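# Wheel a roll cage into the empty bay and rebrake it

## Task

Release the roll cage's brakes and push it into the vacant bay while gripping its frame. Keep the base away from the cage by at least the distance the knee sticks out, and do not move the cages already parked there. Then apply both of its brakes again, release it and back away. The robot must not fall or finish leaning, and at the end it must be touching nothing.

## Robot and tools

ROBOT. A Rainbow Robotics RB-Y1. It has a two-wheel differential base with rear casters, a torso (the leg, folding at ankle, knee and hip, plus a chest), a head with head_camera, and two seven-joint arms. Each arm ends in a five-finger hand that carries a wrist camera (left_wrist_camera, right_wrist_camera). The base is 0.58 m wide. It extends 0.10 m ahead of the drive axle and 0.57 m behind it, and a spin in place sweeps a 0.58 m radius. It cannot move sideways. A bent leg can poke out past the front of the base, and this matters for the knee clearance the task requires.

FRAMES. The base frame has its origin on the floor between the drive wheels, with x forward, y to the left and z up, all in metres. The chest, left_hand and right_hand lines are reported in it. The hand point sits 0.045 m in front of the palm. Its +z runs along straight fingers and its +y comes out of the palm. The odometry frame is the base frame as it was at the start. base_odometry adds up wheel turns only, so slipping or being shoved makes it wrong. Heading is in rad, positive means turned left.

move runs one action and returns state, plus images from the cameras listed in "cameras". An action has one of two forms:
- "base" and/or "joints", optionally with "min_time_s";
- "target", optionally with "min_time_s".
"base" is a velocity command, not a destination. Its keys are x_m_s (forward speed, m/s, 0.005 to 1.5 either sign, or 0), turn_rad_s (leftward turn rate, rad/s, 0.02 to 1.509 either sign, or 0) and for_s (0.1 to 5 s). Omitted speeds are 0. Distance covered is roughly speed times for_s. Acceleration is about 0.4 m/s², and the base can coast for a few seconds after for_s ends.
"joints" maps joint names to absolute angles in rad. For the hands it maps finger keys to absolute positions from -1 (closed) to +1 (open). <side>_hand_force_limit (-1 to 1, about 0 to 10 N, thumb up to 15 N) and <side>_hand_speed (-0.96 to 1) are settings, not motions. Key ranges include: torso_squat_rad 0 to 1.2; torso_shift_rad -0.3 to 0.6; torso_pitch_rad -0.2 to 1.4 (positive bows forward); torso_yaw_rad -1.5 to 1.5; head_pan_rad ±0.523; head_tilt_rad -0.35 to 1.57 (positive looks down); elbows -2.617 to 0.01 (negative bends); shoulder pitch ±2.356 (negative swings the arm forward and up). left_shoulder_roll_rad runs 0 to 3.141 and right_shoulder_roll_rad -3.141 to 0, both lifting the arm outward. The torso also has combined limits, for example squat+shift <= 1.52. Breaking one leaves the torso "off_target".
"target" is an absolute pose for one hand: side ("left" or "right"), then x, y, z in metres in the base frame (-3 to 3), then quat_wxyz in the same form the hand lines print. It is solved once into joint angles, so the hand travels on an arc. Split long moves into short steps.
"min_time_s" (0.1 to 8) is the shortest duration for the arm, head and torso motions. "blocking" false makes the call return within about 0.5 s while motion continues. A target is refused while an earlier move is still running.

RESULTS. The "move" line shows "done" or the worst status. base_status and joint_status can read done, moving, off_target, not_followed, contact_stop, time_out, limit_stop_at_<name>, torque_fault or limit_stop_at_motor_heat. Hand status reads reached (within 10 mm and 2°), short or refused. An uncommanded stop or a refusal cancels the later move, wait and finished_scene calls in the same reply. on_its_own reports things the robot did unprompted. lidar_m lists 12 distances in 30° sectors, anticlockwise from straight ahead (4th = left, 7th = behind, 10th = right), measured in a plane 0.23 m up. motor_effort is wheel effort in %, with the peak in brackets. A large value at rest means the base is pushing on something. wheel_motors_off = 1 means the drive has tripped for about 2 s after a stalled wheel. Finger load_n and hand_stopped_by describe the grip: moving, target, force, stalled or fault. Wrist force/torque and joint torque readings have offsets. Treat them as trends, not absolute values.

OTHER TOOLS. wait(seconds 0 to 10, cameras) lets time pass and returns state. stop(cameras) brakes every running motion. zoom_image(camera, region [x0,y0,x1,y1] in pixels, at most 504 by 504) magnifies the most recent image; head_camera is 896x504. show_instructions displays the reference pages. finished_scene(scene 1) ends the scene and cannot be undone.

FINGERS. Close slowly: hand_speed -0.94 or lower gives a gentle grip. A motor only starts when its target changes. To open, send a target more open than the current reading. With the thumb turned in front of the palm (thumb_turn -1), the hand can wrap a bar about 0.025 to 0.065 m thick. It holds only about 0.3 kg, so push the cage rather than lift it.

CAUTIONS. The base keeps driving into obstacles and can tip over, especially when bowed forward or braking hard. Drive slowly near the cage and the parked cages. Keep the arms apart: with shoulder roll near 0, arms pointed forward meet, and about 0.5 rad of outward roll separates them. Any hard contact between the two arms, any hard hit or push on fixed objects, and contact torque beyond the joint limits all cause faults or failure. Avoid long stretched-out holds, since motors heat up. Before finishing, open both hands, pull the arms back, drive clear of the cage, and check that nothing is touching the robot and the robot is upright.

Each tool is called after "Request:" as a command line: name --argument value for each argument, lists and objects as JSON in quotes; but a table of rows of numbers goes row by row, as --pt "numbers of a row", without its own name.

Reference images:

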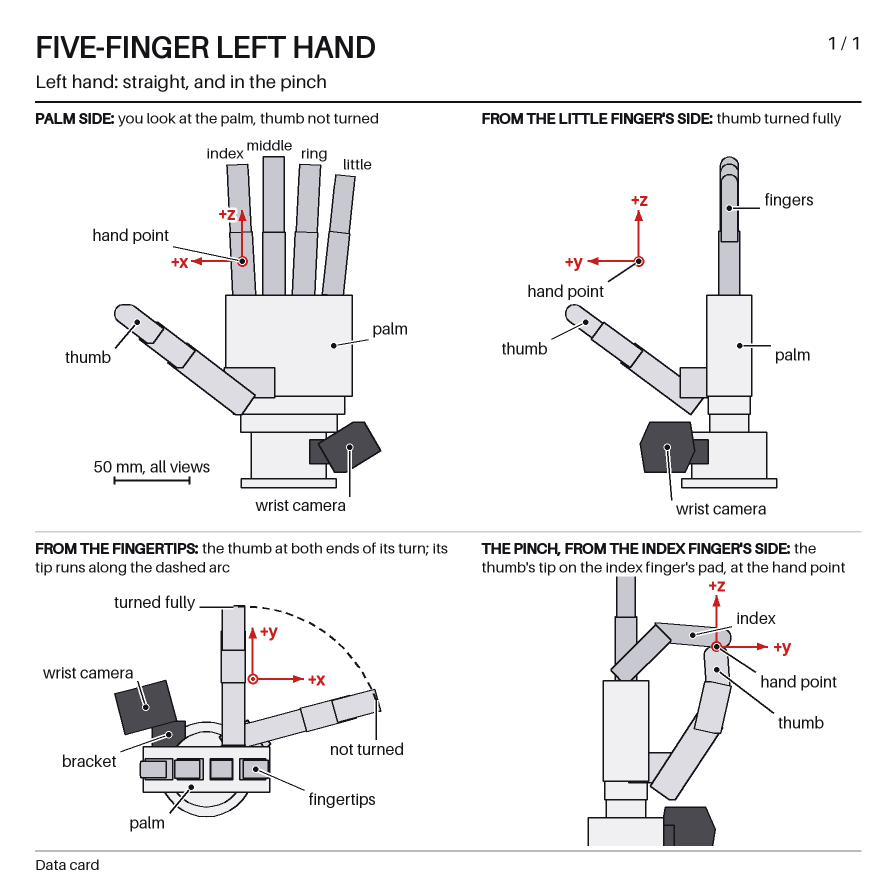

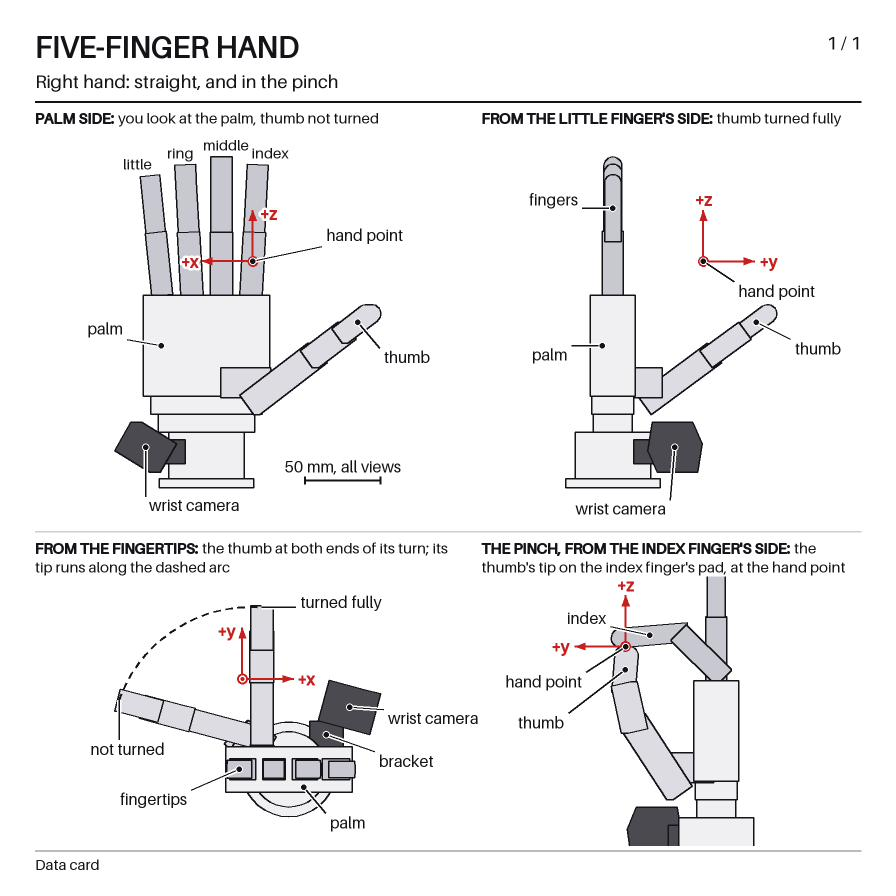

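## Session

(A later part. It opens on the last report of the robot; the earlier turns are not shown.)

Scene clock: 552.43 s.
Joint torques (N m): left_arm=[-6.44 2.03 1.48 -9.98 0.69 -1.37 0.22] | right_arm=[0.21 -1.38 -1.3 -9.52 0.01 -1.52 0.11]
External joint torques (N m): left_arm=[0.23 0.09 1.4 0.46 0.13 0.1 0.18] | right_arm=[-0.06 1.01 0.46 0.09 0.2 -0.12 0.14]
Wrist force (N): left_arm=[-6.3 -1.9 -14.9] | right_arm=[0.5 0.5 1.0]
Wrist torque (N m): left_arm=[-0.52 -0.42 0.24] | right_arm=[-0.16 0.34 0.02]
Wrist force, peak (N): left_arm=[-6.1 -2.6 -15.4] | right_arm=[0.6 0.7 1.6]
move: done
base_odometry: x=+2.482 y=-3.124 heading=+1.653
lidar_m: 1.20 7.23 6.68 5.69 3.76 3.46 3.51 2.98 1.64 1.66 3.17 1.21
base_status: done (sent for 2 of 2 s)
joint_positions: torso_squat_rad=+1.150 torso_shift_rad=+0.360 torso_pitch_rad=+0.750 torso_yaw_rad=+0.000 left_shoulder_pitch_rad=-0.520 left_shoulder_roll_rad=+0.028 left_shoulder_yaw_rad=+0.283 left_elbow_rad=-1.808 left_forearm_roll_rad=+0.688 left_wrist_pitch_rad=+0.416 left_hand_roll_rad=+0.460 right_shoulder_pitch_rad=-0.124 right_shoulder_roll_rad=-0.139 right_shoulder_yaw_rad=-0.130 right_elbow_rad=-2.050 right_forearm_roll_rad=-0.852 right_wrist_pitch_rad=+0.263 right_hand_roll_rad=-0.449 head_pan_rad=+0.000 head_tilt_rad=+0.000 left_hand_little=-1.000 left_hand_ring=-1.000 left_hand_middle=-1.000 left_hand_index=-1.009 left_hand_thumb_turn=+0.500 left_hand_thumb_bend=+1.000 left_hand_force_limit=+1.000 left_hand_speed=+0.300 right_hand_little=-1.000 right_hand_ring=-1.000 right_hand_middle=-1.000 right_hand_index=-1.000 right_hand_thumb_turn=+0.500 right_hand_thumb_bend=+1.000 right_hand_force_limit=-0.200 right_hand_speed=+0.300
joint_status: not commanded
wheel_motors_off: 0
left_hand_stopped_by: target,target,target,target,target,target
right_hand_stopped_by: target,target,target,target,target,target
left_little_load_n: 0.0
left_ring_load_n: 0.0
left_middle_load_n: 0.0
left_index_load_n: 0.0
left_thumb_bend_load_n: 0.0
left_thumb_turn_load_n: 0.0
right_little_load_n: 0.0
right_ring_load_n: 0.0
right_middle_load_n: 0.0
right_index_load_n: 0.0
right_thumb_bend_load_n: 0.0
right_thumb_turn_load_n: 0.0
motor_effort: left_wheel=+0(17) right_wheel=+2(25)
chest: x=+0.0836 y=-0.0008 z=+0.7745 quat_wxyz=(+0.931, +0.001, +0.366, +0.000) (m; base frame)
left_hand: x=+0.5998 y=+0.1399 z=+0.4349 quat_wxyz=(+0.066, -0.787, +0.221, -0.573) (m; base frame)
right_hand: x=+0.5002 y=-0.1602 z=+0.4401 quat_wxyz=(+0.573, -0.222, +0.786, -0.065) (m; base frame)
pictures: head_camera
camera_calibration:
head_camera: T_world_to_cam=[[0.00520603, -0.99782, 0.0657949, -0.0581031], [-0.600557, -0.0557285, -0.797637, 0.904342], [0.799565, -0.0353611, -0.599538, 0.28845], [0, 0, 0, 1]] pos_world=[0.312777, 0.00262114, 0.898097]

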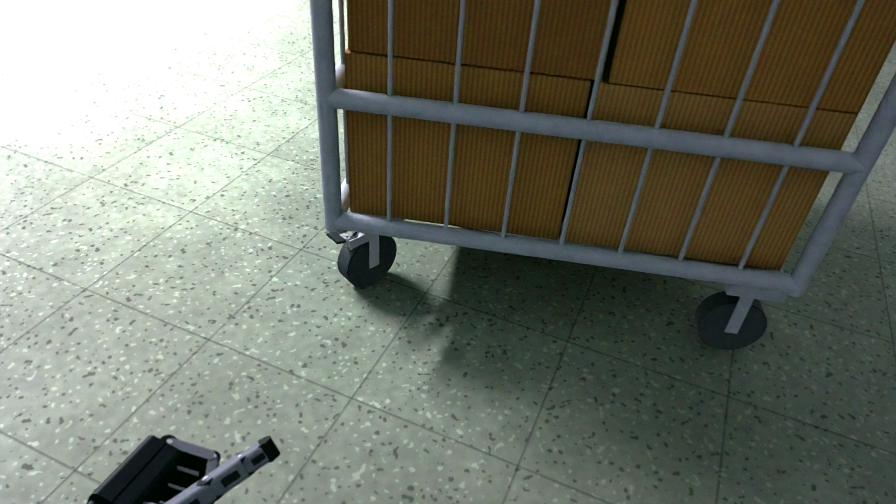

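Request:
zoom_image --camera "head_camera" --region '[290, 190, 450, 310]'

Request:
zoom_image --camera "head_camera" --region '[660, 250, 840, 370]'

Scaled by 3.150 from the camera's 896x504 image, which has a finer 1280x720 frame.

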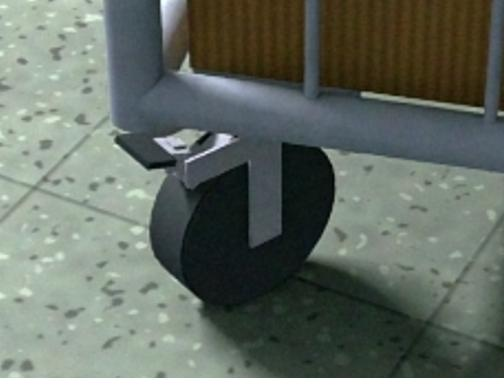

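Scaled by 2.800 from the camera's 896x504 image, which has a finer 1280x720 frame.

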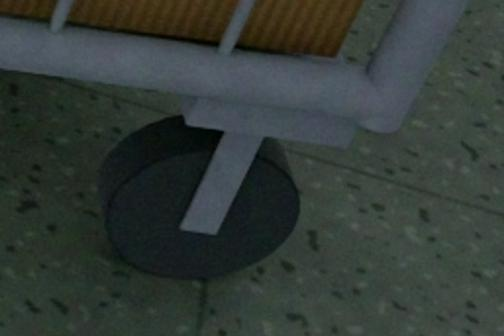

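Request:
move --base '{"turn_rad_s": 0.6, "for_s": 1.2}' --joints '{"left_shoulder_pitch_rad": -0.383, "left_shoulder_roll_rad": 0.282, "left_shoulder_yaw_rad": 0.304, "left_elbow_rad": -1.825, "left_forearm_roll_rad": 1.001, "left_wrist_pitch_rad": 0.374, "left_hand_roll_rad": 0.429, "right_shoulder_pitch_rad": -0.367, "right_shoulder_roll_rad": -0.344, "right_shoulder_yaw_rad": -0.248, "right_elbow_rad": -1.823, "right_forearm_roll_rad": -0.956, "right_wrist_pitch_rad": 0.317, "right_hand_roll_rad": -0.526}' --min_time_s 1.5

Request:
move --base '{"x_m_s": 0.44, "for_s": 5}'

Request:
move --base '{"turn_rad_s": -0.7, "for_s": 3.39}' --cameras '["head_camera"]'

Scene clock: 560.30 s.
Joint torques (N m): left_arm=[-3.47 6.19 4.37 -9.87 0.69 -1.37 -0.24] | right_arm=[-3.4 -8 -5.42 -8.28 -0.67 -1.43 -0.64]
External joint torques (N m): left_arm=[0.57 0.08 0.93 0.06 0.16 0.07 -0.28] | right_arm=[-0.07 -1.38 -1.58 1.02 -0.46 0.06 -0.6]
Wrist force (N): left_arm=[-6.5 -2.2 -15.0] | right_arm=[0.4 0.6 1.0]
Wrist torque (N m): left_arm=[-0.56 -0.43 0.06] | right_arm=[-0.16 0.36 -0.11]
Wrist force, peak (N): left_arm=[-6.5 -2.5 -15.6] | right_arm=[0.5 1.0 1.3]
move: done
base_odometry: x=+2.482 y=-3.124 heading=+2.373
lidar_m: 6.80 6.68 4.57 3.53 3.47 3.64 2.80 1.64 1.77 3.17 1.20 1.20
base_status: done (sent for 1.2 of 1.2 s)
joint_positions: torso_squat_rad=+1.150 torso_shift_rad=+0.360 torso_pitch_rad=+0.750 torso_yaw_rad=+0.000 left_shoulder_pitch_rad=-0.383 left_shoulder_roll_rad=+0.282 left_shoulder_yaw_rad=+0.304 left_elbow_rad=-1.825 left_forearm_roll_rad=+1.001 left_wrist_pitch_rad=+0.374 left_hand_roll_rad=+0.429 right_shoulder_pitch_rad=-0.367 right_shoulder_roll_rad=-0.344 right_shoulder_yaw_rad=-0.248 right_elbow_rad=-1.823 right_forearm_roll_rad=-0.956 right_wrist_pitch_rad=+0.317 right_hand_roll_rad=-0.526 head_pan_rad=+0.000 head_tilt_rad=+0.000 left_hand_little=-1.000 left_hand_ring=-1.000 left_hand_middle=-1.000 left_hand_index=-1.009 left_hand_thumb_turn=+0.500 left_hand_thumb_bend=+1.000 left_hand_force_limit=+1.000 left_hand_speed=+0.300 right_hand_little=-1.000 right_hand_ring=-1.000 right_hand_middle=-1.000 right_hand_index=-1.000 right_hand_thumb_turn=+0.500 right_hand_thumb_bend=+1.000 right_hand_force_limit=-0.200 right_hand_speed=+0.300
joint_status: all done
wheel_motors_off: 0
left_hand_stopped_by: target,target,target,target,target,target
right_hand_stopped_by: target,target,target,target,target,target
left_little_load_n: 0.0
left_ring_load_n: 0.0
left_middle_load_n: 0.0
left_index_load_n: 0.0
left_thumb_bend_load_n: -0.5
left_thumb_turn_load_n: 0.0
right_little_load_n: 0.0
right_ring_load_n: 0.0
right_middle_load_n: 0.0
right_index_load_n: 0.0
right_thumb_bend_load_n: 0.0
right_thumb_turn_load_n: 0.0
motor_effort: left_wheel=-2(19) right_wheel=+9(30)
chest: x=+0.0836 y=-0.0008 z=+0.7745 quat_wxyz=(+0.931, +0.001, +0.366, +0.000) (m; base frame)
left_hand: x=+0.5751 y=+0.2203 z=+0.4401 quat_wxyz=(+0.066, -0.787, +0.221, -0.572) (m; base frame)
right_hand: x=+0.5748 y=-0.2197 z=+0.4394 quat_wxyz=(+0.573, -0.222, +0.786, -0.065) (m; base frame)
pictures: none

Scene clock: 566.90 s.
Joint torques (N m): left_arm=[-4.11 5.82 4.45 -9.32 0.66 -1.38 -0.09] | right_arm=[-3.1 -7.87 -5.17 -8.92 -0.61 -1.34 -0.45]
External joint torques (N m): left_arm=[-0.08 -0.29 1.01 0.6 0.13 0.05 -0.13] | right_arm=[0.24 -1.24 -1.33 0.37 -0.4 0.16 -0.42]
Wrist force (N): left_arm=[-6.5 -2.6 -15.1] | right_arm=[0.5 0.5 1.0]
Wrist torque (N m): left_arm=[-0.63 -0.44 0.08] | right_arm=[-0.14 0.35 -0.12]
Wrist force, peak (N): left_arm=[-6.3 -2.4 -15.8] | right_arm=[1.0 0.8 1.4]
move: done
base_odometry: x=+0.901 y=-1.594 heading=+2.372
lidar_m: 4.77 4.68 4.97 4.51 4.42 4.70 3.70 1.32 1.33 6.25 6.13 6.18
base_status: done (sent for 5 of 5 s)
joint_positions: torso_squat_rad=+1.150 torso_shift_rad=+0.360 torso_pitch_rad=+0.750 torso_yaw_rad=+0.000 left_shoulder_pitch_rad=-0.383 left_shoulder_roll_rad=+0.282 left_shoulder_yaw_rad=+0.304 left_elbow_rad=-1.825 left_forearm_roll_rad=+1.001 left_wrist_pitch_rad=+0.374 left_hand_roll_rad=+0.429 right_shoulder_pitch_rad=-0.367 right_shoulder_roll_rad=-0.344 right_shoulder_yaw_rad=-0.248 right_elbow_rad=-1.823 right_forearm_roll_rad=-0.956 right_wrist_pitch_rad=+0.317 right_hand_roll_rad=-0.526 head_pan_rad=+0.000 head_tilt_rad=+0.000 left_hand_little=-1.000 left_hand_ring=-1.000 left_hand_middle=-1.000 left_hand_index=-1.009 left_hand_thumb_turn=+0.500 left_hand_thumb_bend=+1.000 left_hand_force_limit=+1.000 left_hand_speed=+0.300 right_hand_little=-1.000 right_hand_ring=-1.000 right_hand_middle=-1.000 right_hand_index=-1.000 right_hand_thumb_turn=+0.500 right_hand_thumb_bend=+1.000 right_hand_force_limit=-0.200 right_hand_speed=+0.300
joint_status: not commanded
wheel_motors_off: 0
left_hand_stopped_by: target,target,target,target,target,target
right_hand_stopped_by: target,target,target,target,target,target
left_little_load_n: 0.0
left_ring_load_n: 0.0
left_middle_load_n: 0.0
left_index_load_n: 0.0
left_thumb_bend_load_n: 0.0
left_thumb_turn_load_n: 0.0
right_little_load_n: 0.0
right_ring_load_n: 0.0
right_middle_load_n: 0.0
right_index_load_n: 0.0
right_thumb_bend_load_n: 0.0
right_thumb_turn_load_n: -0.5
motor_effort: left_wheel=+0(19) right_wheel=+1(40)
chest: x=+0.0837 y=-0.0008 z=+0.7745 quat_wxyz=(+0.930, +0.001, +0.366, +0.000) (m; base frame)
left_hand: x=+0.5751 y=+0.2203 z=+0.4400 quat_wxyz=(+0.066, -0.787, +0.221, -0.572) (m; base frame)
right_hand: x=+0.5748 y=-0.2198 z=+0.4394 quat_wxyz=(+0.573, -0.222, +0.786, -0.065) (m; base frame)
pictures: none

Scene clock: 572.03 s.
Joint torques (N m): left_arm=[-3.91 5.92 4.37 -9.31 0.6 -1.45 -0.07] | right_arm=[-3.2 -7.87 -5.29 -8.56 -0.65 -1.42 -0.63]
External joint torques (N m): left_arm=[0.12 -0.18 0.93 0.62 0.08 -0.01 -0.11] | right_arm=[0.13 -1.24 -1.44 0.74 -0.44 0.07 -0.6]
Wrist force (N): left_arm=[-6.3 -2.4 -15.2] | right_arm=[0.5 0.5 1.0]
Wrist torque (N m): left_arm=[-0.58 -0.45 0.07] | right_arm=[-0.14 0.34 -0.11]
Wrist force, peak (N): left_arm=[-6.5 -2.4 -15.6] | right_arm=[0.6 0.8 1.3]
move: done
base_odometry: x=+0.901 y=-1.594 heading=-0.007
lidar_m: 1.32 1.39 6.13 6.15 5.36 4.69 4.68 5.06 4.42 4.42 5.18 3.64
base_status: done (sent for 3.4 of 3.4 s)
joint_positions: torso_squat_rad=+1.150 torso_shift_rad=+0.360 torso_pitch_rad=+0.750 torso_yaw_rad=+0.000 left_shoulder_pitch_rad=-0.383 left_shoulder_roll_rad=+0.282 left_shoulder_yaw_rad=+0.304 left_elbow_rad=-1.825 left_forearm_roll_rad=+1.001 left_wrist_pitch_rad=+0.374 left_hand_roll_rad=+0.429 right_shoulder_pitch_rad=-0.367 right_shoulder_roll_rad=-0.344 right_shoulder_yaw_rad=-0.248 right_elbow_rad=-1.823 right_forearm_roll_rad=-0.956 right_wrist_pitch_rad=+0.317 right_hand_roll_rad=-0.526 head_pan_rad=+0.000 head_tilt_rad=+0.000 left_hand_little=-1.000 left_hand_ring=-1.000 left_hand_middle=-1.000 left_hand_index=-1.009 left_hand_thumb_turn=+0.500 left_hand_thumb_bend=+1.000 left_hand_force_limit=+1.000 left_hand_speed=+0.300 right_hand_little=-1.000 right_hand_ring=-1.000 right_hand_middle=-1.000 right_hand_index=-1.000 right_hand_thumb_turn=+0.500 right_hand_thumb_bend=+1.000 right_hand_force_limit=-0.200 right_hand_speed=+0.300
joint_status: not commanded
wheel_motors_off: 0
left_hand_stopped_by: target,target,target,target,target,target
right_hand_stopped_by: target,target,target,target,target,target
left_little_load_n: 0.0
left_ring_load_n: 0.0
left_middle_load_n: -0.5
left_index_load_n: 0.0
left_thumb_bend_load_n: 0.0
left_thumb_turn_load_n: -0.5
right_little_load_n: 0.0
right_ring_load_n: 0.0
right_middle_load_n: 0.0
right_index_load_n: 0.0
right_thumb_bend_load_n: 0.0
right_thumb_turn_load_n: 0.0
motor_effort: left_wheel=+5(21) right_wheel=-1(27)
chest: x=+0.0837 y=-0.0008 z=+0.7745 quat_wxyz=(+0.930, +0.001, +0.366, +0.000) (m; base frame)
left_hand: x=+0.5751 y=+0.2203 z=+0.4400 quat_wxyz=(+0.066, -0.787, +0.221, -0.572) (m; base frame)
right_hand: x=+0.5748 y=-0.2198 z=+0.4394 quat_wxyz=(+0.573, -0.222, +0.786, -0.065) (m; base frame)
pictures: head_camera
camera_calibration:
head_camera: T_world_to_cam=[[0.00521157, -0.99782, 0.0657902, -0.0582009], [-0.60067, -0.0557231, -0.797553, 0.904355], [0.79948, -0.0353617, -0.59965, 0.288495], [0, 0, 0, 1]] pos_world=[0.312876, 0.00252116, 0.898096]

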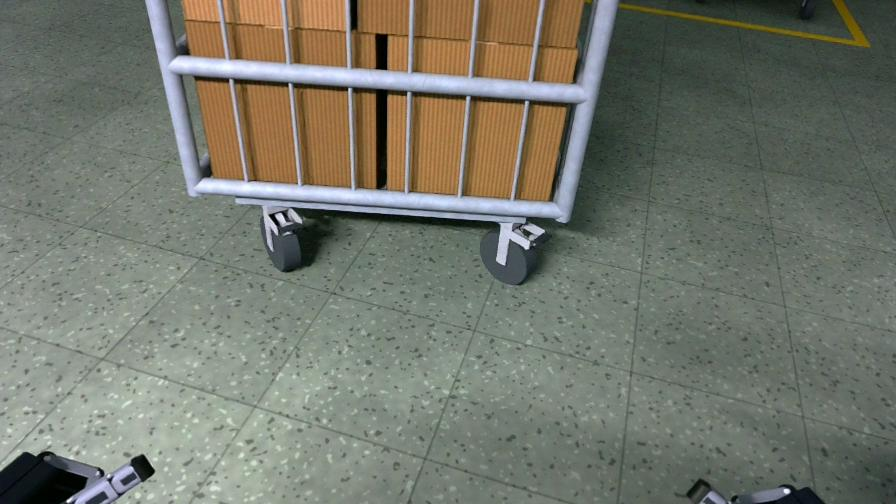

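Request:
zoom_image --camera "head_camera" --region '[160, 130, 620, 300]'

Request:
zoom_image --camera "head_camera" --region '[460, 190, 600, 300]'

Request:
zoom_image --camera "head_camera" --region '[220, 180, 360, 290]'

Scaled by 1.096 from the camera's 896x504 image, which has a finer 1280x720 frame.

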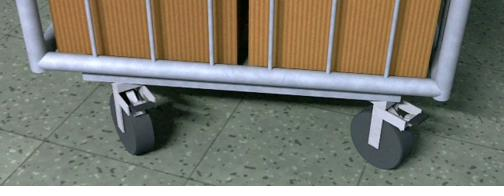

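Scaled by 3.600 from the camera's 896x504 image, which has a finer 1280x720 frame.

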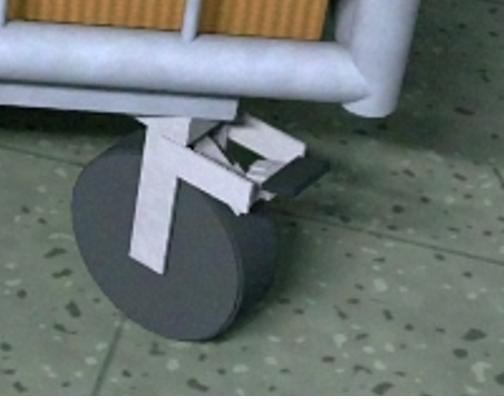

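Scaled by 3.600 from the camera's 896x504 image, which has a finer 1280x720 frame.

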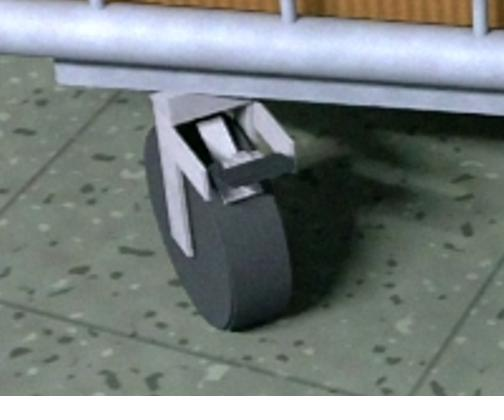

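Request:
move --base '{"x_m_s": 0.3, "for_s": 2.2}'

Request:
move --base '{"x_m_s": 0.05, "for_s": 2.8}' --blocking false

Request:
wait --seconds 0.8

Request:
wait --seconds 0.7

Request:
wait --seconds 1.5 --cameras '["head_camera"]'

Scene clock: 575.97 s.
Joint torques (N m): left_arm=[-3.99 5.96 4.44 -9.41 0.59 -1.39 -0.09] | right_arm=[-2.77 -7.64 -5.1 -8.78 -0.55 -1.31 -0.38]
External joint torques (N m): left_arm=[0.04 -0.14 1 0.52 0.07 0.05 -0.13] | right_arm=[0.57 -1.02 -1.26 0.52 -0.33 0.18 -0.34]
Wrist force (N): left_arm=[-6.3 -2.8 -15.0] | right_arm=[0.6 0.6 0.9]
Wrist torque (N m): left_arm=[-0.66 -0.44 0.07] | right_arm=[-0.15 0.34 -0.11]
Wrist force, peak (N): left_arm=[-6.4 -2.3 -15.8] | right_arm=[0.6 0.6 1.5]
move: done
base_odometry: x=+1.561 y=-1.598 heading=-0.007
lidar_m: 0.65 0.68 5.96 5.96 6.09 5.32 5.33 5.27 4.60 4.60 4.70 0.67
base_status: done (sent for 2.2 of 2.2 s)
joint_positions: torso_squat_rad=+1.150 torso_shift_rad=+0.360 torso_pitch_rad=+0.750 torso_yaw_rad=+0.000 left_shoulder_pitch_rad=-0.383 left_shoulder_roll_rad=+0.282 left_shoulder_yaw_rad=+0.304 left_elbow_rad=-1.825 left_forearm_roll_rad=+1.001 left_wrist_pitch_rad=+0.374 left_hand_roll_rad=+0.429 right_shoulder_pitch_rad=-0.367 right_shoulder_roll_rad=-0.344 right_shoulder_yaw_rad=-0.248 right_elbow_rad=-1.823 right_forearm_roll_rad=-0.956 right_wrist_pitch_rad=+0.317 right_hand_roll_rad=-0.526 head_pan_rad=+0.000 head_tilt_rad=+0.000 left_hand_little=-1.000 left_hand_ring=-1.000 left_hand_middle=-1.000 left_hand_index=-1.009 left_hand_thumb_turn=+0.500 left_hand_thumb_bend=+1.000 left_hand_force_limit=+1.000 left_hand_speed=+0.300 right_hand_little=-1.000 right_hand_ring=-1.000 right_hand_middle=-1.000 right_hand_index=-1.000 right_hand_thumb_turn=+0.500 right_hand_thumb_bend=+1.000 right_hand_force_limit=-0.200 right_hand_speed=+0.300
joint_status: not commanded
wheel_motors_off: 0
left_hand_stopped_by: target,target,target,target,target,target
right_hand_stopped_by: target,target,target,target,target,target
left_little_load_n: 0.0
left_ring_load_n: 0.0
left_middle_load_n: 0.0
left_index_load_n: 0.0
left_thumb_bend_load_n: 0.0
left_thumb_turn_load_n: 0.0
right_little_load_n: 0.0
right_ring_load_n: 0.0
right_middle_load_n: 0.0
right_index_load_n: 0.0
right_thumb_bend_load_n: 0.0
right_thumb_turn_load_n: 0.0
motor_effort: left_wheel=+0(28) right_wheel=-2(22)
chest: x=+0.0837 y=-0.0008 z=+0.7745 quat_wxyz=(+0.930, +0.001, +0.366, +0.000) (m; base frame)
left_hand: x=+0.5751 y=+0.2203 z=+0.4400 quat_wxyz=(+0.066, -0.787, +0.221, -0.572) (m; base frame)
right_hand: x=+0.5749 y=-0.2198 z=+0.4394 quat_wxyz=(+0.573, -0.222, +0.786, -0.065) (m; base frame)
pictures: none

Scene clock: 576.47 s.
Joint torques (N m): left_arm=[-3.91 5.95 4.44 -9.35 0.65 -1.4 -0.05] | right_arm=[-3.85 -7.89 -4.61 -8.85 -0.42 -1.53 -0.55]
External joint torques (N m): left_arm=[0.12 -0.15 1 0.57 0.13 0.03 -0.09] | right_arm=[-0.52 -1.26 -0.76 0.44 -0.21 -0.04 -0.51]
Wrist force (N): left_arm=[-6.2 -2.1 -15.0] | right_arm=[0.7 0.7 0.8]
Wrist torque (N m): left_arm=[-0.55 -0.49 0.07] | right_arm=[-0.11 0.32 -0.10]
Wrist force, peak (N): left_arm=[-6.4 -2.6 -15.8] | right_arm=[0.8 0.5 1.6]
move: moving
base_odometry: x=+1.583 y=-1.598 heading=-0.007
lidar_m: 0.63 0.65 5.95 5.96 6.13 5.34 5.35 5.27 4.61 4.61 4.67 0.65
base_status: moving
joint_positions: torso_squat_rad=+1.150 torso_shift_rad=+0.360 torso_pitch_rad=+0.750 torso_yaw_rad=+0.000 left_shoulder_pitch_rad=-0.383 left_shoulder_roll_rad=+0.282 left_shoulder_yaw_rad=+0.304 left_elbow_rad=-1.825 left_forearm_roll_rad=+1.001 left_wrist_pitch_rad=+0.374 left_hand_roll_rad=+0.429 right_shoulder_pitch_rad=-0.367 right_shoulder_roll_rad=-0.344 right_shoulder_yaw_rad=-0.248 right_elbow_rad=-1.823 right_forearm_roll_rad=-0.956 right_wrist_pitch_rad=+0.317 right_hand_roll_rad=-0.526 head_pan_rad=+0.000 head_tilt_rad=+0.000 left_hand_little=-1.000 left_hand_ring=-1.000 left_hand_middle=-1.000 left_hand_index=-1.009 left_hand_thumb_turn=+0.500 left_hand_thumb_bend=+1.000 left_hand_force_limit=+1.000 left_hand_speed=+0.300 right_hand_little=-1.000 right_hand_ring=-1.000 right_hand_middle=-1.000 right_hand_index=-1.000 right_hand_thumb_turn=+0.500 right_hand_thumb_bend=+1.000 right_hand_force_limit=-0.200 right_hand_speed=+0.300
joint_status: not commanded
wheel_motors_off: 0
left_hand_stopped_by: target,target,target,target,target,target
right_hand_stopped_by: target,target,target,target,target,target
left_little_load_n: 0.0
left_ring_load_n: 0.0
left_middle_load_n: 0.0
left_index_load_n: 0.0
left_thumb_bend_load_n: 0.0
left_thumb_turn_load_n: -0.5
right_little_load_n: 0.0
right_ring_load_n: 0.0
right_middle_load_n: 0.0
right_index_load_n: 0.0
right_thumb_bend_load_n: 0.0
right_thumb_turn_load_n: -0.5
motor_effort: left_wheel=+5(18) right_wheel=+3(22)
chest: x=+0.0836 y=-0.0008 z=+0.7745 quat_wxyz=(+0.931, +0.001, +0.366, +0.000) (m; base frame)
left_hand: x=+0.5751 y=+0.2203 z=+0.4401 quat_wxyz=(+0.066, -0.787, +0.221, -0.572) (m; base frame)
right_hand: x=+0.5748 y=-0.2198 z=+0.4394 quat_wxyz=(+0.573, -0.222, +0.786, -0.065) (m; base frame)
pictures: none

Scene clock: 577.27 s.
Joint torques (N m): left_arm=[-4.04 6.04 4.39 -9.36 0.59 -1.38 -0.19] | right_arm=[-21.08 -7.36 -6.22 -7.5 0.62 -5.04 -0.46]
External joint torques (N m): left_arm=[0.01 -0.07 0.95 0.56 0.06 0.06 -0.23] | right_arm=[-15.3 -0.74 -1.77 1.21 0.7 -2.93 -0.42]
Wrist force (N): left_arm=[-6.1 -2.3 -15.2] | right_arm=[1.5 12.5 -73.4]
Wrist torque (N m): left_arm=[-0.54 -0.48 0.07] | right_arm=[2.31 -0.06 -0.16]
Wrist force, peak (N): left_arm=[-6.4 -2.3 -15.3] | right_arm=[1.5 12.5 -73.4]
earlier move: moving
base_odometry: x=+1.623 y=-1.599 heading=-0.007
lidar_m: 0.58 0.62 5.93 5.94 6.18 5.38 5.39 5.29 4.62 4.63 4.63 0.60
base_status: moving
joint_positions: torso_squat_rad=+1.150 torso_shift_rad=+0.360 torso_pitch_rad=+0.750 torso_yaw_rad=+0.000 left_shoulder_pitch_rad=-0.383 left_shoulder_roll_rad=+0.282 left_shoulder_yaw_rad=+0.304 left_elbow_rad=-1.825 left_forearm_roll_rad=+1.001 left_wrist_pitch_rad=+0.374 left_hand_roll_rad=+0.429 right_shoulder_pitch_rad=-0.365 right_shoulder_roll_rad=-0.344 right_shoulder_yaw_rad=-0.248 right_elbow_rad=-1.823 right_forearm_roll_rad=-0.956 right_wrist_pitch_rad=+0.317 right_hand_roll_rad=-0.526 head_pan_rad=+0.000 head_tilt_rad=+0.000 left_hand_little=-1.000 left_hand_ring=-1.000 left_hand_middle=-1.000 left_hand_index=-1.009 left_hand_thumb_turn=+0.500 left_hand_thumb_bend=+1.000 left_hand_force_limit=+1.000 left_hand_speed=+0.300 right_hand_little=-1.000 right_hand_ring=-1.000 right_hand_middle=-1.000 right_hand_index=-1.002 right_hand_thumb_turn=+0.500 right_hand_thumb_bend=+1.000 right_hand_force_limit=-0.200 right_hand_speed=+0.300
joint_status: not commanded
wheel_motors_off: 0
left_hand_stopped_by: target,target,target,target,target,target
right_hand_stopped_by: target,target,target,target,target,target
left_little_load_n: 0.0
left_ring_load_n: 0.0
left_middle_load_n: 0.0
left_index_load_n: 0.0
left_thumb_bend_load_n: 0.0
left_thumb_turn_load_n: 0.0
right_little_load_n: 0.0
right_ring_load_n: 0.5
right_middle_load_n: 0.0
right_index_load_n: -17.5
right_thumb_bend_load_n: 0.0
right_thumb_turn_load_n: 0.0
motor_effort: left_wheel=+8(18) right_wheel=+38(38)
chest: x=+0.0835 y=-0.0008 z=+0.7746 quat_wxyz=(+0.931, +0.001, +0.366, +0.000) (m; base frame)
left_hand: x=+0.5751 y=+0.2202 z=+0.4402 quat_wxyz=(+0.066, -0.787, +0.221, -0.572) (m; base frame)
right_hand: x=+0.5740 y=-0.2202 z=+0.4388 quat_wxyz=(+0.572, -0.222, +0.787, -0.065) (m; base frame)
wait: 0.80 s; no rest
pictures: none

Scene clock: 577.97 s.
Joint torques (N m): left_arm=[-6.97 4.96 0.37 -8.51 0.23 -1.29 -0.08] | right_arm=[-18.46 -7.48 -3.5 -14.85 -1.01 -4.27 -1]
External joint torques (N m): left_arm=[-3.97 -1.11 -3.45 1.32 -0.28 0.15 -0.12] | right_arm=[-17.36 -1.18 0.18 -6.42 -0.79 -3.16 -1.01]
Wrist force (N): left_arm=[-8.4 -4.1 -26.3] | right_arm=[16.9 2.8 -35.7]
Wrist torque (N m): left_arm=[-0.23 -0.43 0.02] | right_arm=[0.79 0.09 0.32]
Wrist force, peak (N): left_arm=[-10.6 -1.0 -120.8] | right_arm=[-3.2 48.1 -203.0]
earlier move: moving
base_odometry: x=+1.658 y=-1.599 heading=-0.007
lidar_m: 0.58 0.61 5.93 5.93 6.24 5.42 5.42 5.32 4.63 4.63 4.62 0.60
base_status: moving
joint_positions: torso_squat_rad=+1.150 torso_shift_rad=+0.359 torso_pitch_rad=+0.748 torso_yaw_rad=+0.000 left_shoulder_pitch_rad=-0.381 left_shoulder_roll_rad=+0.282 left_shoulder_yaw_rad=+0.305 left_elbow_rad=-1.825 left_forearm_roll_rad=+1.001 left_wrist_pitch_rad=+0.374 left_hand_roll_rad=+0.429 right_shoulder_pitch_rad=-0.360 right_shoulder_roll_rad=-0.343 right_shoulder_yaw_rad=-0.246 right_elbow_rad=-1.823 right_forearm_roll_rad=-0.956 right_wrist_pitch_rad=+0.319 right_hand_roll_rad=-0.526 head_pan_rad=+0.000 head_tilt_rad=+0.000 left_hand_little=-1.000 left_hand_ring=-1.000 left_hand_middle=-1.000 left_hand_index=-1.009 left_hand_thumb_turn=+0.500 left_hand_thumb_bend=+1.000 left_hand_force_limit=+1.000 left_hand_speed=+0.300 right_hand_little=-1.000 right_hand_ring=-1.000 right_hand_middle=-1.000 right_hand_index=-1.017 right_hand_thumb_turn=+0.500 right_hand_thumb_bend=+1.000 right_hand_force_limit=-0.200 right_hand_speed=+0.300
joint_status: not commanded
wheel_motors_off: 0
left_hand_stopped_by: target,target,target,target,target,target
right_hand_stopped_by: target,target,target,target,target,target
left_little_load_n: 0.0
left_ring_load_n: 0.0
left_middle_load_n: 0.0
left_index_load_n: -4.5
left_thumb_bend_load_n: 0.0
left_thumb_turn_load_n: -0.5
right_little_load_n: 0.0
right_ring_load_n: 0.0
right_middle_load_n: 0.0
right_index_load_n: -11.0
right_thumb_bend_load_n: 0.0
right_thumb_turn_load_n: 0.0
motor_effort: left_wheel=-2(67) right_wheel=+26(85)
chest: x=+0.0830 y=-0.0008 z=+0.7748 quat_wxyz=(+0.931, +0.001, +0.366, +0.000) (m; base frame)
left_hand: x=+0.5744 y=+0.2211 z=+0.4406 quat_wxyz=(+0.067, -0.787, +0.220, -0.572) (m; base frame)
right_hand: x=+0.5715 y=-0.2198 z=+0.4369 quat_wxyz=(+0.570, -0.222, +0.788, -0.064) (m; base frame)
wait: 0.70 s; no rest
pictures: none

Scene clock: 579.30 s.
Joint torques (N m): left_arm=[-7.57 4.38 0.63 -8.91 0.46 -0.99 -0.12] | right_arm=[-3.52 -5.49 -2.71 -9.86 -0.66 -1.33 -0.32]
External joint torques (N m): left_arm=[-3.52 -1.73 -2.83 1.01 -0.06 0.45 -0.16] | right_arm=[-0.17 1.15 1.14 -0.56 -0.45 0.16 -0.29]
Wrist force (N): left_arm=[-7.8 -4.2 -22.6] | right_arm=[1.0 -0.7 1.6]
Wrist torque (N m): left_arm=[-0.42 -0.39 0.04] | right_arm=[-0.39 0.24 -0.10]
Wrist force, peak (N): left_arm=[-12.7 -9.2 -162.2] | right_arm=[15.9 -15.6 -21.2]
earlier move: done
base_odometry: x=+1.701 y=-1.599 heading=-0.005
lidar_m: 0.57 0.61 5.92 5.92 6.27 5.46 5.46 5.33 4.65 4.64 4.57 0.59
base_status: done (sent for 2.8 of 2.8 s)
joint_positions: torso_squat_rad=+1.150 torso_shift_rad=+0.360 torso_pitch_rad=+0.750 torso_yaw_rad=+0.000 left_shoulder_pitch_rad=-0.382 left_shoulder_roll_rad=+0.282 left_shoulder_yaw_rad=+0.305 left_elbow_rad=-1.825 left_forearm_roll_rad=+1.001 left_wrist_pitch_rad=+0.374 left_hand_roll_rad=+0.429 right_shoulder_pitch_rad=-0.367 right_shoulder_roll_rad=-0.344 right_shoulder_yaw_rad=-0.248 right_elbow_rad=-1.823 right_forearm_roll_rad=-0.956 right_wrist_pitch_rad=+0.317 right_hand_roll_rad=-0.526 head_pan_rad=+0.000 head_tilt_rad=+0.000 left_hand_little=-1.000 left_hand_ring=-1.000 left_hand_middle=-1.000 left_hand_index=-1.009 left_hand_thumb_turn=+0.500 left_hand_thumb_bend=+1.000 left_hand_force_limit=+1.000 left_hand_speed=+0.300 right_hand_little=-1.000 right_hand_ring=-1.000 right_hand_middle=-1.000 right_hand_index=-1.014 right_hand_thumb_turn=+0.500 right_hand_thumb_bend=+1.000 right_hand_force_limit=-0.200 right_hand_speed=+0.300
joint_status: not commanded
wheel_motors_off: 0
left_hand_stopped_by: target,target,target,target,target,target
right_hand_stopped_by: target,target,target,target,target,target
left_little_load_n: 0.0
left_ring_load_n: 0.0
left_middle_load_n: 0.0
left_index_load_n: -1.5
left_thumb_bend_load_n: 0.0
left_thumb_turn_load_n: 0.0
right_little_load_n: 0.0
right_ring_load_n: -0.5
right_middle_load_n: 0.0
right_index_load_n: 0.0
right_thumb_bend_load_n: -0.5
right_thumb_turn_load_n: -0.5
on_its_own: the wheels pushed hard for 0.4 s: something may have held the robot back, and base_odometry may count slip
motor_effort: left_wheel=+1(67) right_wheel=-1(85)
chest: x=+0.0835 y=-0.0007 z=+0.7746 quat_wxyz=(+0.931, +0.001, +0.366, +0.000) (m; base frame)
left_hand: x=+0.5748 y=+0.2213 z=+0.4402 quat_wxyz=(+0.067, -0.788, +0.220, -0.572) (m; base frame)
right_hand: x=+0.5749 y=-0.2201 z=+0.4396 quat_wxyz=(+0.573, -0.222, +0.786, -0.065) (m; base frame)
wait: 1.33 of 1.5 s (the move ended)
pictures: head_camera
camera_calibration:
head_camera: T_world_to_cam=[[0.00547575, -0.997825, 0.0656868, -0.0581016], [-0.600256, -0.055817, -0.797858, 0.904487], [0.799789, -0.0350601, -0.599257, 0.288403], [0, 0, 0, 1]] pos_world=[0.31258, 0.00262193, 0.898296]

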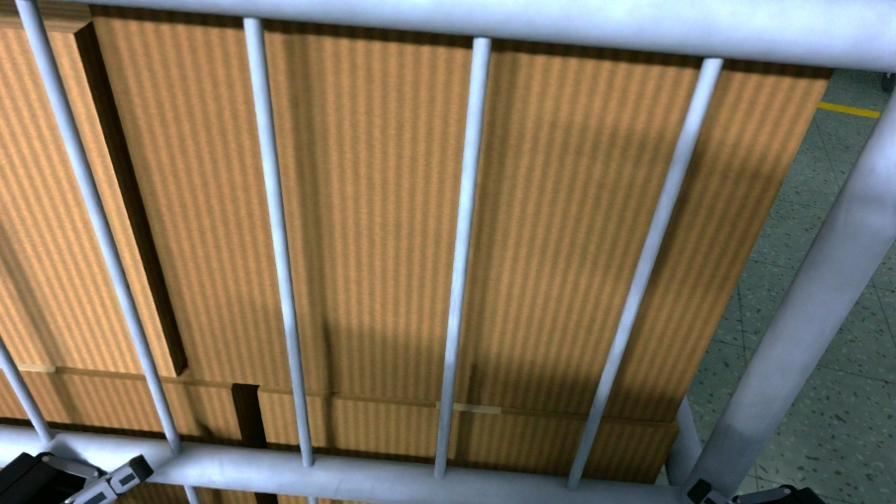

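Request:
move --base '{"x_m_s": -0.3, "for_s": 2.4}' --cameras '["head_camera"]'

Request:
zoom_image --camera "head_camera" --region '[220, 130, 580, 300]'

Scene clock: 583.20 s.
Joint torques (N m): left_arm=[-4.15 5.13 2.29 -8.96 0.57 -1.14 -0.14] | right_arm=[-3.63 -5.67 -2.93 -9.84 -0.6 -1.48 -0.62]
External joint torques (N m): left_arm=[-0.11 -0.98 -1.16 0.97 0.04 0.3 -0.18] | right_arm=[-0.29 0.97 0.92 -0.55 -0.39 0.02 -0.58]
Wrist force (N): left_arm=[-7.0 -2.5 -15.2] | right_arm=[0.8 -0.7 1.8]
Wrist torque (N m): left_arm=[-0.58 -0.36 0.02] | right_arm=[-0.40 0.28 -0.12]
Wrist force, peak (N): left_arm=[-7.7 -4.8 -22.9] | right_arm=[1.1 -0.8 2.2]
move: done
base_odometry: x=+0.981 y=-1.595 heading=-0.006
lidar_m: 1.29 1.37 6.10 6.11 5.47 4.76 4.76 5.11 4.45 4.45 5.18 3.56
base_status: done (sent for 2.4 of 2.4 s)
joint_positions: torso_squat_rad=+1.150 torso_shift_rad=+0.360 torso_pitch_rad=+0.750 torso_yaw_rad=+0.000 left_shoulder_pitch_rad=-0.383 left_shoulder_roll_rad=+0.282 left_shoulder_yaw_rad=+0.304 left_elbow_rad=-1.825 left_forearm_roll_rad=+1.001 left_wrist_pitch_rad=+0.374 left_hand_roll_rad=+0.429 right_shoulder_pitch_rad=-0.367 right_shoulder_roll_rad=-0.344 right_shoulder_yaw_rad=-0.248 right_elbow_rad=-1.823 right_forearm_roll_rad=-0.956 right_wrist_pitch_rad=+0.317 right_hand_roll_rad=-0.526 head_pan_rad=+0.000 head_tilt_rad=+0.000 left_hand_little=-1.000 left_hand_ring=-1.000 left_hand_middle=-1.000 left_hand_index=-1.009 left_hand_thumb_turn=+0.500 left_hand_thumb_bend=+1.000 left_hand_force_limit=+1.000 left_hand_speed=+0.300 right_hand_little=-1.000 right_hand_ring=-1.000 right_hand_middle=-1.000 right_hand_index=-1.014 right_hand_thumb_turn=+0.500 right_hand_thumb_bend=+1.000 right_hand_force_limit=-0.200 right_hand_speed=+0.300
joint_status: not commanded
wheel_motors_off: 0
left_hand_stopped_by: target,target,target,target,target,target
right_hand_stopped_by: target,target,target,target,target,target
left_little_load_n: 0.0
left_ring_load_n: 0.0
left_middle_load_n: 0.0
left_index_load_n: 0.0
left_thumb_bend_load_n: 0.0
left_thumb_turn_load_n: 0.0
right_little_load_n: 0.0
right_ring_load_n: 0.5
right_middle_load_n: 0.0
right_index_load_n: 0.0
right_thumb_bend_load_n: 0.0
right_thumb_turn_load_n: 0.0
motor_effort: left_wheel=-3(18) right_wheel=+5(29)
chest: x=+0.0836 y=-0.0008 z=+0.7745 quat_wxyz=(+0.931, +0.001, +0.366, +0.000) (m; base frame)
left_hand: x=+0.5751 y=+0.2208 z=+0.4403 quat_wxyz=(+0.067, -0.787, +0.220, -0.572) (m; base frame)
right_hand: x=+0.5749 y=-0.2201 z=+0.4394 quat_wxyz=(+0.573, -0.222, +0.786, -0.065) (m; base frame)
pictures: head_camera
camera_calibration:
head_camera: T_world_to_cam=[[0.00535967, -0.997827, 0.0656676, -0.0580359], [-0.600549, -0.0557192, -0.797644, 0.904345], [0.79957, -0.0351615, -0.599542, 0.288451], [0, 0, 0, 1]] pos_world=[0.312777, 0.002622, 0.898096]

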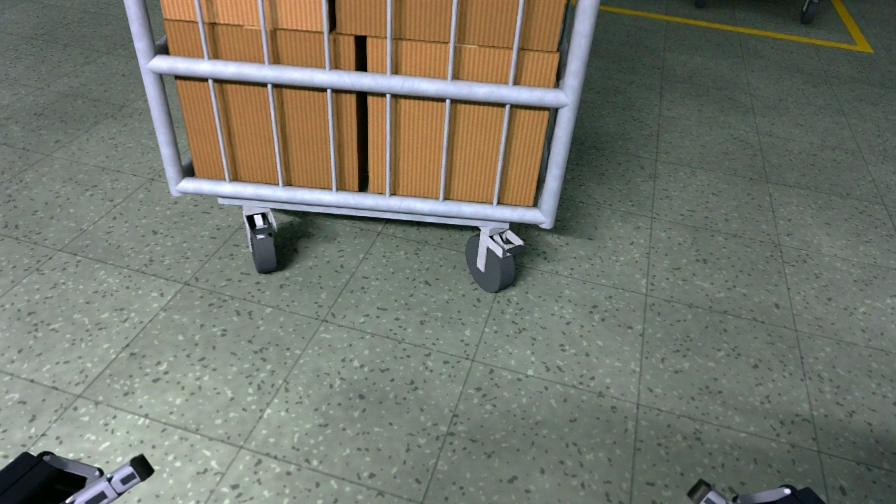

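Scaled by 1.400 from the camera's 896x504 image, which has a finer 1280x720 frame.

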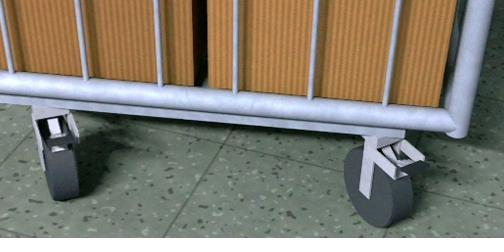

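Request:
zoom_image --camera "head_camera" --region '[210, 190, 330, 290]'

Request:
zoom_image --camera "head_camera" --region '[440, 200, 560, 300]'

Scaled by 4.200 from the camera's 896x504 image, which has a finer 1280x720 frame.

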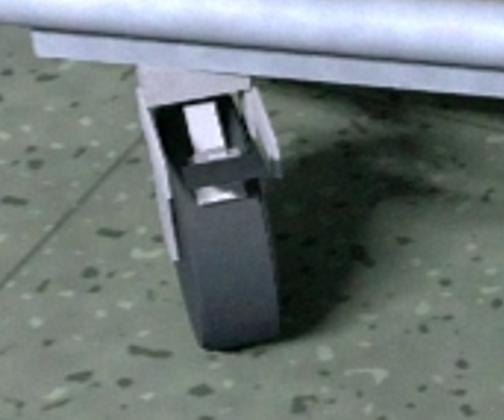

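Scaled by 4.200 from the camera's 896x504 image, which has a finer 1280x720 frame.

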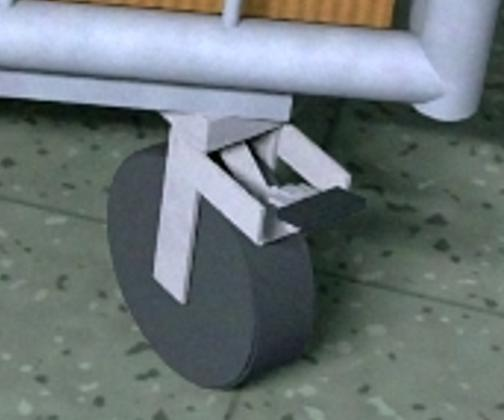

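Request:
move --base '{"turn_rad_s": 0.2, "for_s": 0.95}' --joints '{"left_shoulder_pitch_rad": -0.145, "left_shoulder_roll_rad": 0.354, "left_shoulder_yaw_rad": -0.285, "left_elbow_rad": -1.295, "left_forearm_roll_rad": 3.066, "left_wrist_pitch_rad": -0.126, "left_hand_roll_rad": 0.269, "right_shoulder_pitch_rad": -0.04, "right_shoulder_roll_rad": -0.3, "right_shoulder_yaw_rad": 0.084, "right_elbow_rad": -1.576, "right_forearm_roll_rad": -2.935, "right_wrist_pitch_rad": -0.372, "right_hand_roll_rad": -0.278, "left_hand_index": 0.1, "left_hand_middle": 0.1, "left_hand_ring": -0.8, "left_hand_little": -0.8, "right_hand_index": 0.1, "right_hand_middle": 0.1, "right_hand_ring": -0.8, "right_hand_little": -0.8}' --min_time_s 2

Request:
move --base '{"x_m_s": 0.3, "for_s": 2.6}'

Request:
move --base '{"turn_rad_s": -0.2, "for_s": 1.2}' --cameras '["all"]'

Scene clock: 589.33 s.
Joint torques (N m): left_arm=[2.68 3.84 0.79 -4.87 -0.06 1.07 -0.05] | right_arm=[4.24 -2.36 -1.26 -5.87 0.08 0.76 0.27]
External joint torques (N m): left_arm=[-1.69 0.41 -0.33 -0.01 0.03 0.16 -0.05] | right_arm=[-0.61 1.36 0.7 0.1 -0.02 -0.02 0.28]
Wrist force (N): left_arm=[-1.8 -7.0 -12.3] | right_arm=[-3.2 -5.4 4.8]
Wrist torque (N m): left_arm=[-1.11 -0.66 0.37] | right_arm=[-0.89 0.48 -0.34]
Wrist force, peak (N): left_arm=[-6.8 -6.4 -14.7] | right_arm=[-3.1 -6.6 4.7]
move: done
base_odometry: x=+0.981 y=-1.595 heading=+0.187
lidar_m: 1.29 6.30 6.11 6.25 5.01 4.76 4.87 4.68 4.45 4.54 4.92 1.29
base_status: done (sent for 0.97 of 0.97 s)
joint_positions: torso_squat_rad=+1.150 torso_shift_rad=+0.360 torso_pitch_rad=+0.750 torso_yaw_rad=+0.000 left_shoulder_pitch_rad=-0.145 left_shoulder_roll_rad=+0.354 left_shoulder_yaw_rad=-0.285 left_elbow_rad=-1.295 left_forearm_roll_rad=+3.066 left_wrist_pitch_rad=-0.126 left_hand_roll_rad=+0.269 right_shoulder_pitch_rad=-0.040 right_shoulder_roll_rad=-0.300 right_shoulder_yaw_rad=+0.084 right_elbow_rad=-1.576 right_forearm_roll_rad=-2.935 right_wrist_pitch_rad=-0.372 right_hand_roll_rad=-0.278 head_pan_rad=+0.000 head_tilt_rad=+0.000 left_hand_little=-0.800 left_hand_ring=-0.800 left_hand_middle=+0.100 left_hand_index=+0.100 left_hand_thumb_turn=+0.500 left_hand_thumb_bend=+1.000 left_hand_force_limit=+1.000 left_hand_speed=+0.300 right_hand_little=-0.800 right_hand_ring=-0.800 right_hand_middle=+0.100 right_hand_index=+0.100 right_hand_thumb_turn=+0.500 right_hand_thumb_bend=+1.000 right_hand_force_limit=-0.200 right_hand_speed=+0.300
joint_status: all done
wheel_motors_off: 0
left_hand_stopped_by: target,target,target,target,target,target
right_hand_stopped_by: target,target,target,target,target,target
left_little_load_n: 0.0
left_ring_load_n: 0.0
left_middle_load_n: 0.0
left_index_load_n: 0.0
left_thumb_bend_load_n: 0.0
left_thumb_turn_load_n: 0.0
right_little_load_n: 0.0
right_ring_load_n: 0.0
right_middle_load_n: 0.0
right_index_load_n: 0.0
right_thumb_bend_load_n: 0.0
right_thumb_turn_load_n: 0.0
motor_effort: left_wheel=-2(19) right_wheel=+10(29)
chest: x=+0.0836 y=-0.0008 z=+0.7745 quat_wxyz=(+0.931, +0.001, +0.366, +0.000) (m; base frame)
left_hand: x=+0.3198 y=+0.2395 z=+0.1601 quat_wxyz=(-0.200, -0.780, -0.575, -0.147) (m; base frame)
right_hand: x=+0.3517 y=-0.3237 z=+0.2120 quat_wxyz=(+0.225, +0.609, +0.750, +0.125) (m; base frame)
pictures: none

Scene clock: 593.27 s.
Joint torques (N m): left_arm=[3.45 3.69 0.76 -4.71 -0.16 1.03 -0.08] | right_arm=[5.34 -2.84 -1.15 -6.16 0.18 0.63 0.19]
External joint torques (N m): left_arm=[-0.91 0.25 -0.36 0.15 -0.07 0.12 -0.08] | right_arm=[0.5 0.88 0.81 -0.18 0.07 -0.15 0.19]
Wrist force (N): left_arm=[-1.6 -7.3 -11.9] | right_arm=[-3.5 -5.6 4.8]
Wrist torque (N m): left_arm=[-1.17 -0.68 0.41] | right_arm=[-0.92 0.53 -0.36]
Wrist force, peak (N): left_arm=[-1.8 -7.6 -12.5] | right_arm=[-3.4 -5.5 5.2]
move: done
base_odometry: x=+1.747 y=-1.450 heading=+0.187
lidar_m: 0.54 0.62 5.76 5.89 5.75 5.45 5.59 5.05 4.80 4.91 0.63 0.53
base_status: done (sent for 2.6 of 2.6 s)
joint_positions: torso_squat_rad=+1.150 torso_shift_rad=+0.360 torso_pitch_rad=+0.750 torso_yaw_rad=+0.000 left_shoulder_pitch_rad=-0.145 left_shoulder_roll_rad=+0.354 left_shoulder_yaw_rad=-0.285 left_elbow_rad=-1.295 left_forearm_roll_rad=+3.066 left_wrist_pitch_rad=-0.126 left_hand_roll_rad=+0.269 right_shoulder_pitch_rad=-0.040 right_shoulder_roll_rad=-0.300 right_shoulder_yaw_rad=+0.084 right_elbow_rad=-1.576 right_forearm_roll_rad=-2.935 right_wrist_pitch_rad=-0.372 right_hand_roll_rad=-0.278 head_pan_rad=+0.000 head_tilt_rad=+0.000 left_hand_little=-0.800 left_hand_ring=-0.800 left_hand_middle=+0.100 left_hand_index=+0.100 left_hand_thumb_turn=+0.500 left_hand_thumb_bend=+1.000 left_hand_force_limit=+1.000 left_hand_speed=+0.300 right_hand_little=-0.800 right_hand_ring=-0.800 right_hand_middle=+0.100 right_hand_index=+0.100 right_hand_thumb_turn=+0.500 right_hand_thumb_bend=+1.000 right_hand_force_limit=-0.200 right_hand_speed=+0.300
joint_status: not commanded
wheel_motors_off: 0
left_hand_stopped_by: target,target,target,target,target,target
right_hand_stopped_by: target,target,target,target,target,target
left_little_load_n: 0.0
left_ring_load_n: 0.0
left_middle_load_n: 0.0
left_index_load_n: 0.0
left_thumb_bend_load_n: 0.0
left_thumb_turn_load_n: 0.0
right_little_load_n: 0.0
right_ring_load_n: -0.5
right_middle_load_n: 0.0
right_index_load_n: 0.0
right_thumb_bend_load_n: 0.0
right_thumb_turn_load_n: 0.0
motor_effort: left_wheel=-2(18) right_wheel=-1(40)
chest: x=+0.0837 y=-0.0008 z=+0.7745 quat_wxyz=(+0.931, +0.001, +0.366, +0.000) (m; base frame)
left_hand: x=+0.3199 y=+0.2394 z=+0.1601 quat_wxyz=(-0.200, -0.780, -0.575, -0.147) (m; base frame)
right_hand: x=+0.3518 y=-0.3237 z=+0.2120 quat_wxyz=(+0.225, +0.609, +0.750, +0.125) (m; base frame)
pictures: none

Scene clock: 595.20 s.
Joint torques (N m): left_arm=[3.49 3.66 0.97 -4.78 -0.09 1.09 -0.1] | right_arm=[5.23 -2.4 -1.07 -5.81 0.25 0.64 0.29]
External joint torques (N m): left_arm=[-0.87 0.23 -0.15 0.09 0 0.18 -0.09] | right_arm=[0.38 1.32 0.89 0.16 0.15 -0.14 0.3]
Wrist force (N): left_arm=[-1.8 -7.3 -12.1] | right_arm=[-3.3 -5.3 4.9]
Wrist torque (N m): left_arm=[-1.16 -0.67 0.40] | right_arm=[-0.88 0.48 -0.33]
Wrist force, peak (N): left_arm=[-1.7 -7.4 -12.3] | right_arm=[-3.4 -5.6 5.1]
move: done
base_odometry: x=+1.747 y=-1.450 heading=-0.053
lidar_m: 0.53 0.55 5.76 5.76 6.47 5.47 5.46 5.68 4.80 4.80 4.69 0.56
base_status: done (sent for 1.2 of 1.2 s)
joint_positions: torso_squat_rad=+1.150 torso_shift_rad=+0.360 torso_pitch_rad=+0.750 torso_yaw_rad=+0.000 left_shoulder_pitch_rad=-0.145 left_shoulder_roll_rad=+0.354 left_shoulder_yaw_rad=-0.285 left_elbow_rad=-1.295 left_forearm_roll_rad=+3.066 left_wrist_pitch_rad=-0.126 left_hand_roll_rad=+0.269 right_shoulder_pitch_rad=-0.040 right_shoulder_roll_rad=-0.300 right_shoulder_yaw_rad=+0.084 right_elbow_rad=-1.576 right_forearm_roll_rad=-2.935 right_wrist_pitch_rad=-0.372 right_hand_roll_rad=-0.278 head_pan_rad=+0.000 head_tilt_rad=+0.000 left_hand_little=-0.800 left_hand_ring=-0.800 left_hand_middle=+0.100 left_hand_index=+0.100 left_hand_thumb_turn=+0.500 left_hand_thumb_bend=+1.000 left_hand_force_limit=+1.000 left_hand_speed=+0.300 right_hand_little=-0.800 right_hand_ring=-0.800 right_hand_middle=+0.100 right_hand_index=+0.100 right_hand_thumb_turn=+0.500 right_hand_thumb_bend=+1.000 right_hand_force_limit=-0.200 right_hand_speed=+0.300
joint_status: not commanded
wheel_motors_off: 0
left_hand_stopped_by: target,target,target,target,target,target
right_hand_stopped_by: target,target,target,target,target,target
left_little_load_n: 0.0
left_ring_load_n: 0.0
left_middle_load_n: 0.5
left_index_load_n: 0.0
left_thumb_bend_load_n: 0.0
left_thumb_turn_load_n: 0.0
right_little_load_n: 0.0
right_ring_load_n: 0.0
right_middle_load_n: 0.0
right_index_load_n: 0.0
right_thumb_bend_load_n: 0.0
right_thumb_turn_load_n: 0.0
motor_effort: left_wheel=+1(13) right_wheel=-5(23)
chest: x=+0.0837 y=-0.0008 z=+0.7745 quat_wxyz=(+0.931, +0.001, +0.366, +0.000) (m; base frame)
left_hand: x=+0.3199 y=+0.2394 z=+0.1601 quat_wxyz=(-0.200, -0.780, -0.575, -0.147) (m; base frame)
right_hand: x=+0.3518 y=-0.3237 z=+0.2120 quat_wxyz=(+0.225, +0.609, +0.750, +0.125) (m; base frame)
pictures: head_camera, left_wrist_camera, right_wrist_camera
camera_calibration:
head_camera: T_world_to_cam=[[0.00522818, -0.997829, 0.0656504, -0.0580795], [-0.600666, -0.0556214, -0.797563, 0.904362], [0.799483, -0.0352642, -0.599653, 0.288496], [0, 0, 0, 1]] pos_world=[0.312876, 0.00252207, 0.898096]
left_wrist_camera: T_world_to_cam=[[-0.701958, 0.543105, -0.460752, 0.170998], [0.198287, 0.770374, 0.605975, -0.351197], [0.684059, 0.334008, -0.648461, -0.0819664], [0, 0, 0, 1]] pos_world=[0.245741, 0.205061, 0.238453]
right_wrist_camera: T_world_to_cam=[[0.790459, 0.471723, 0.390706, -0.212271], [0.0687383, -0.702161, 0.708693, -0.402644], [0.608645, -0.533336, -0.587455, -0.149318], [0, 0, 0, 1]] pos_world=[0.28635, -0.262225, 0.280569]

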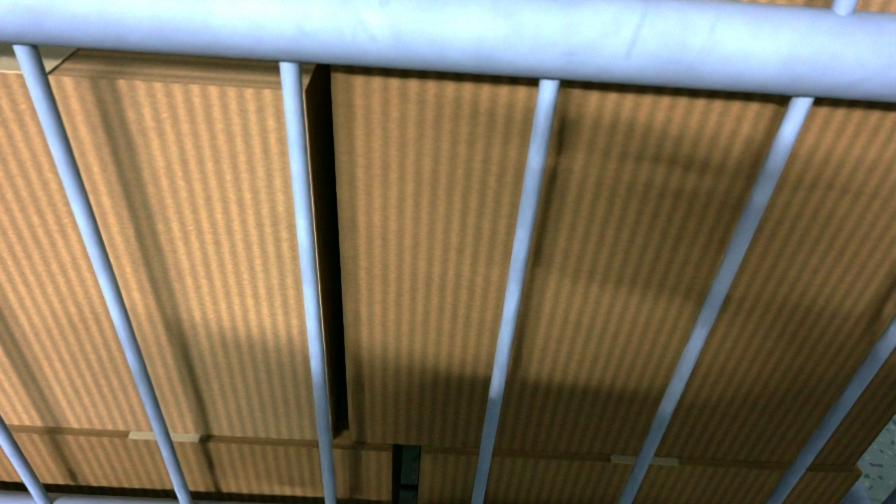

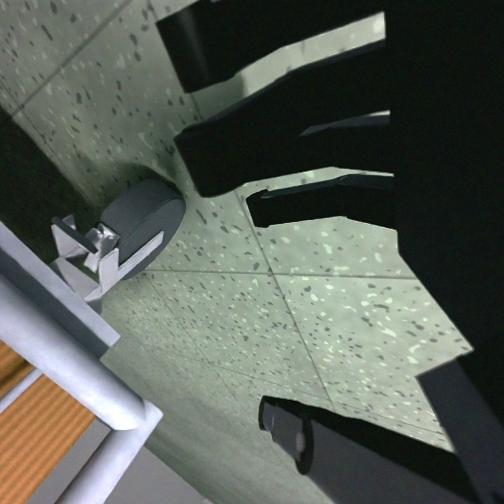

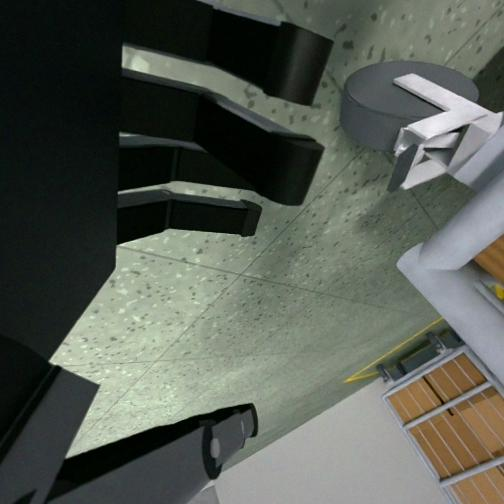

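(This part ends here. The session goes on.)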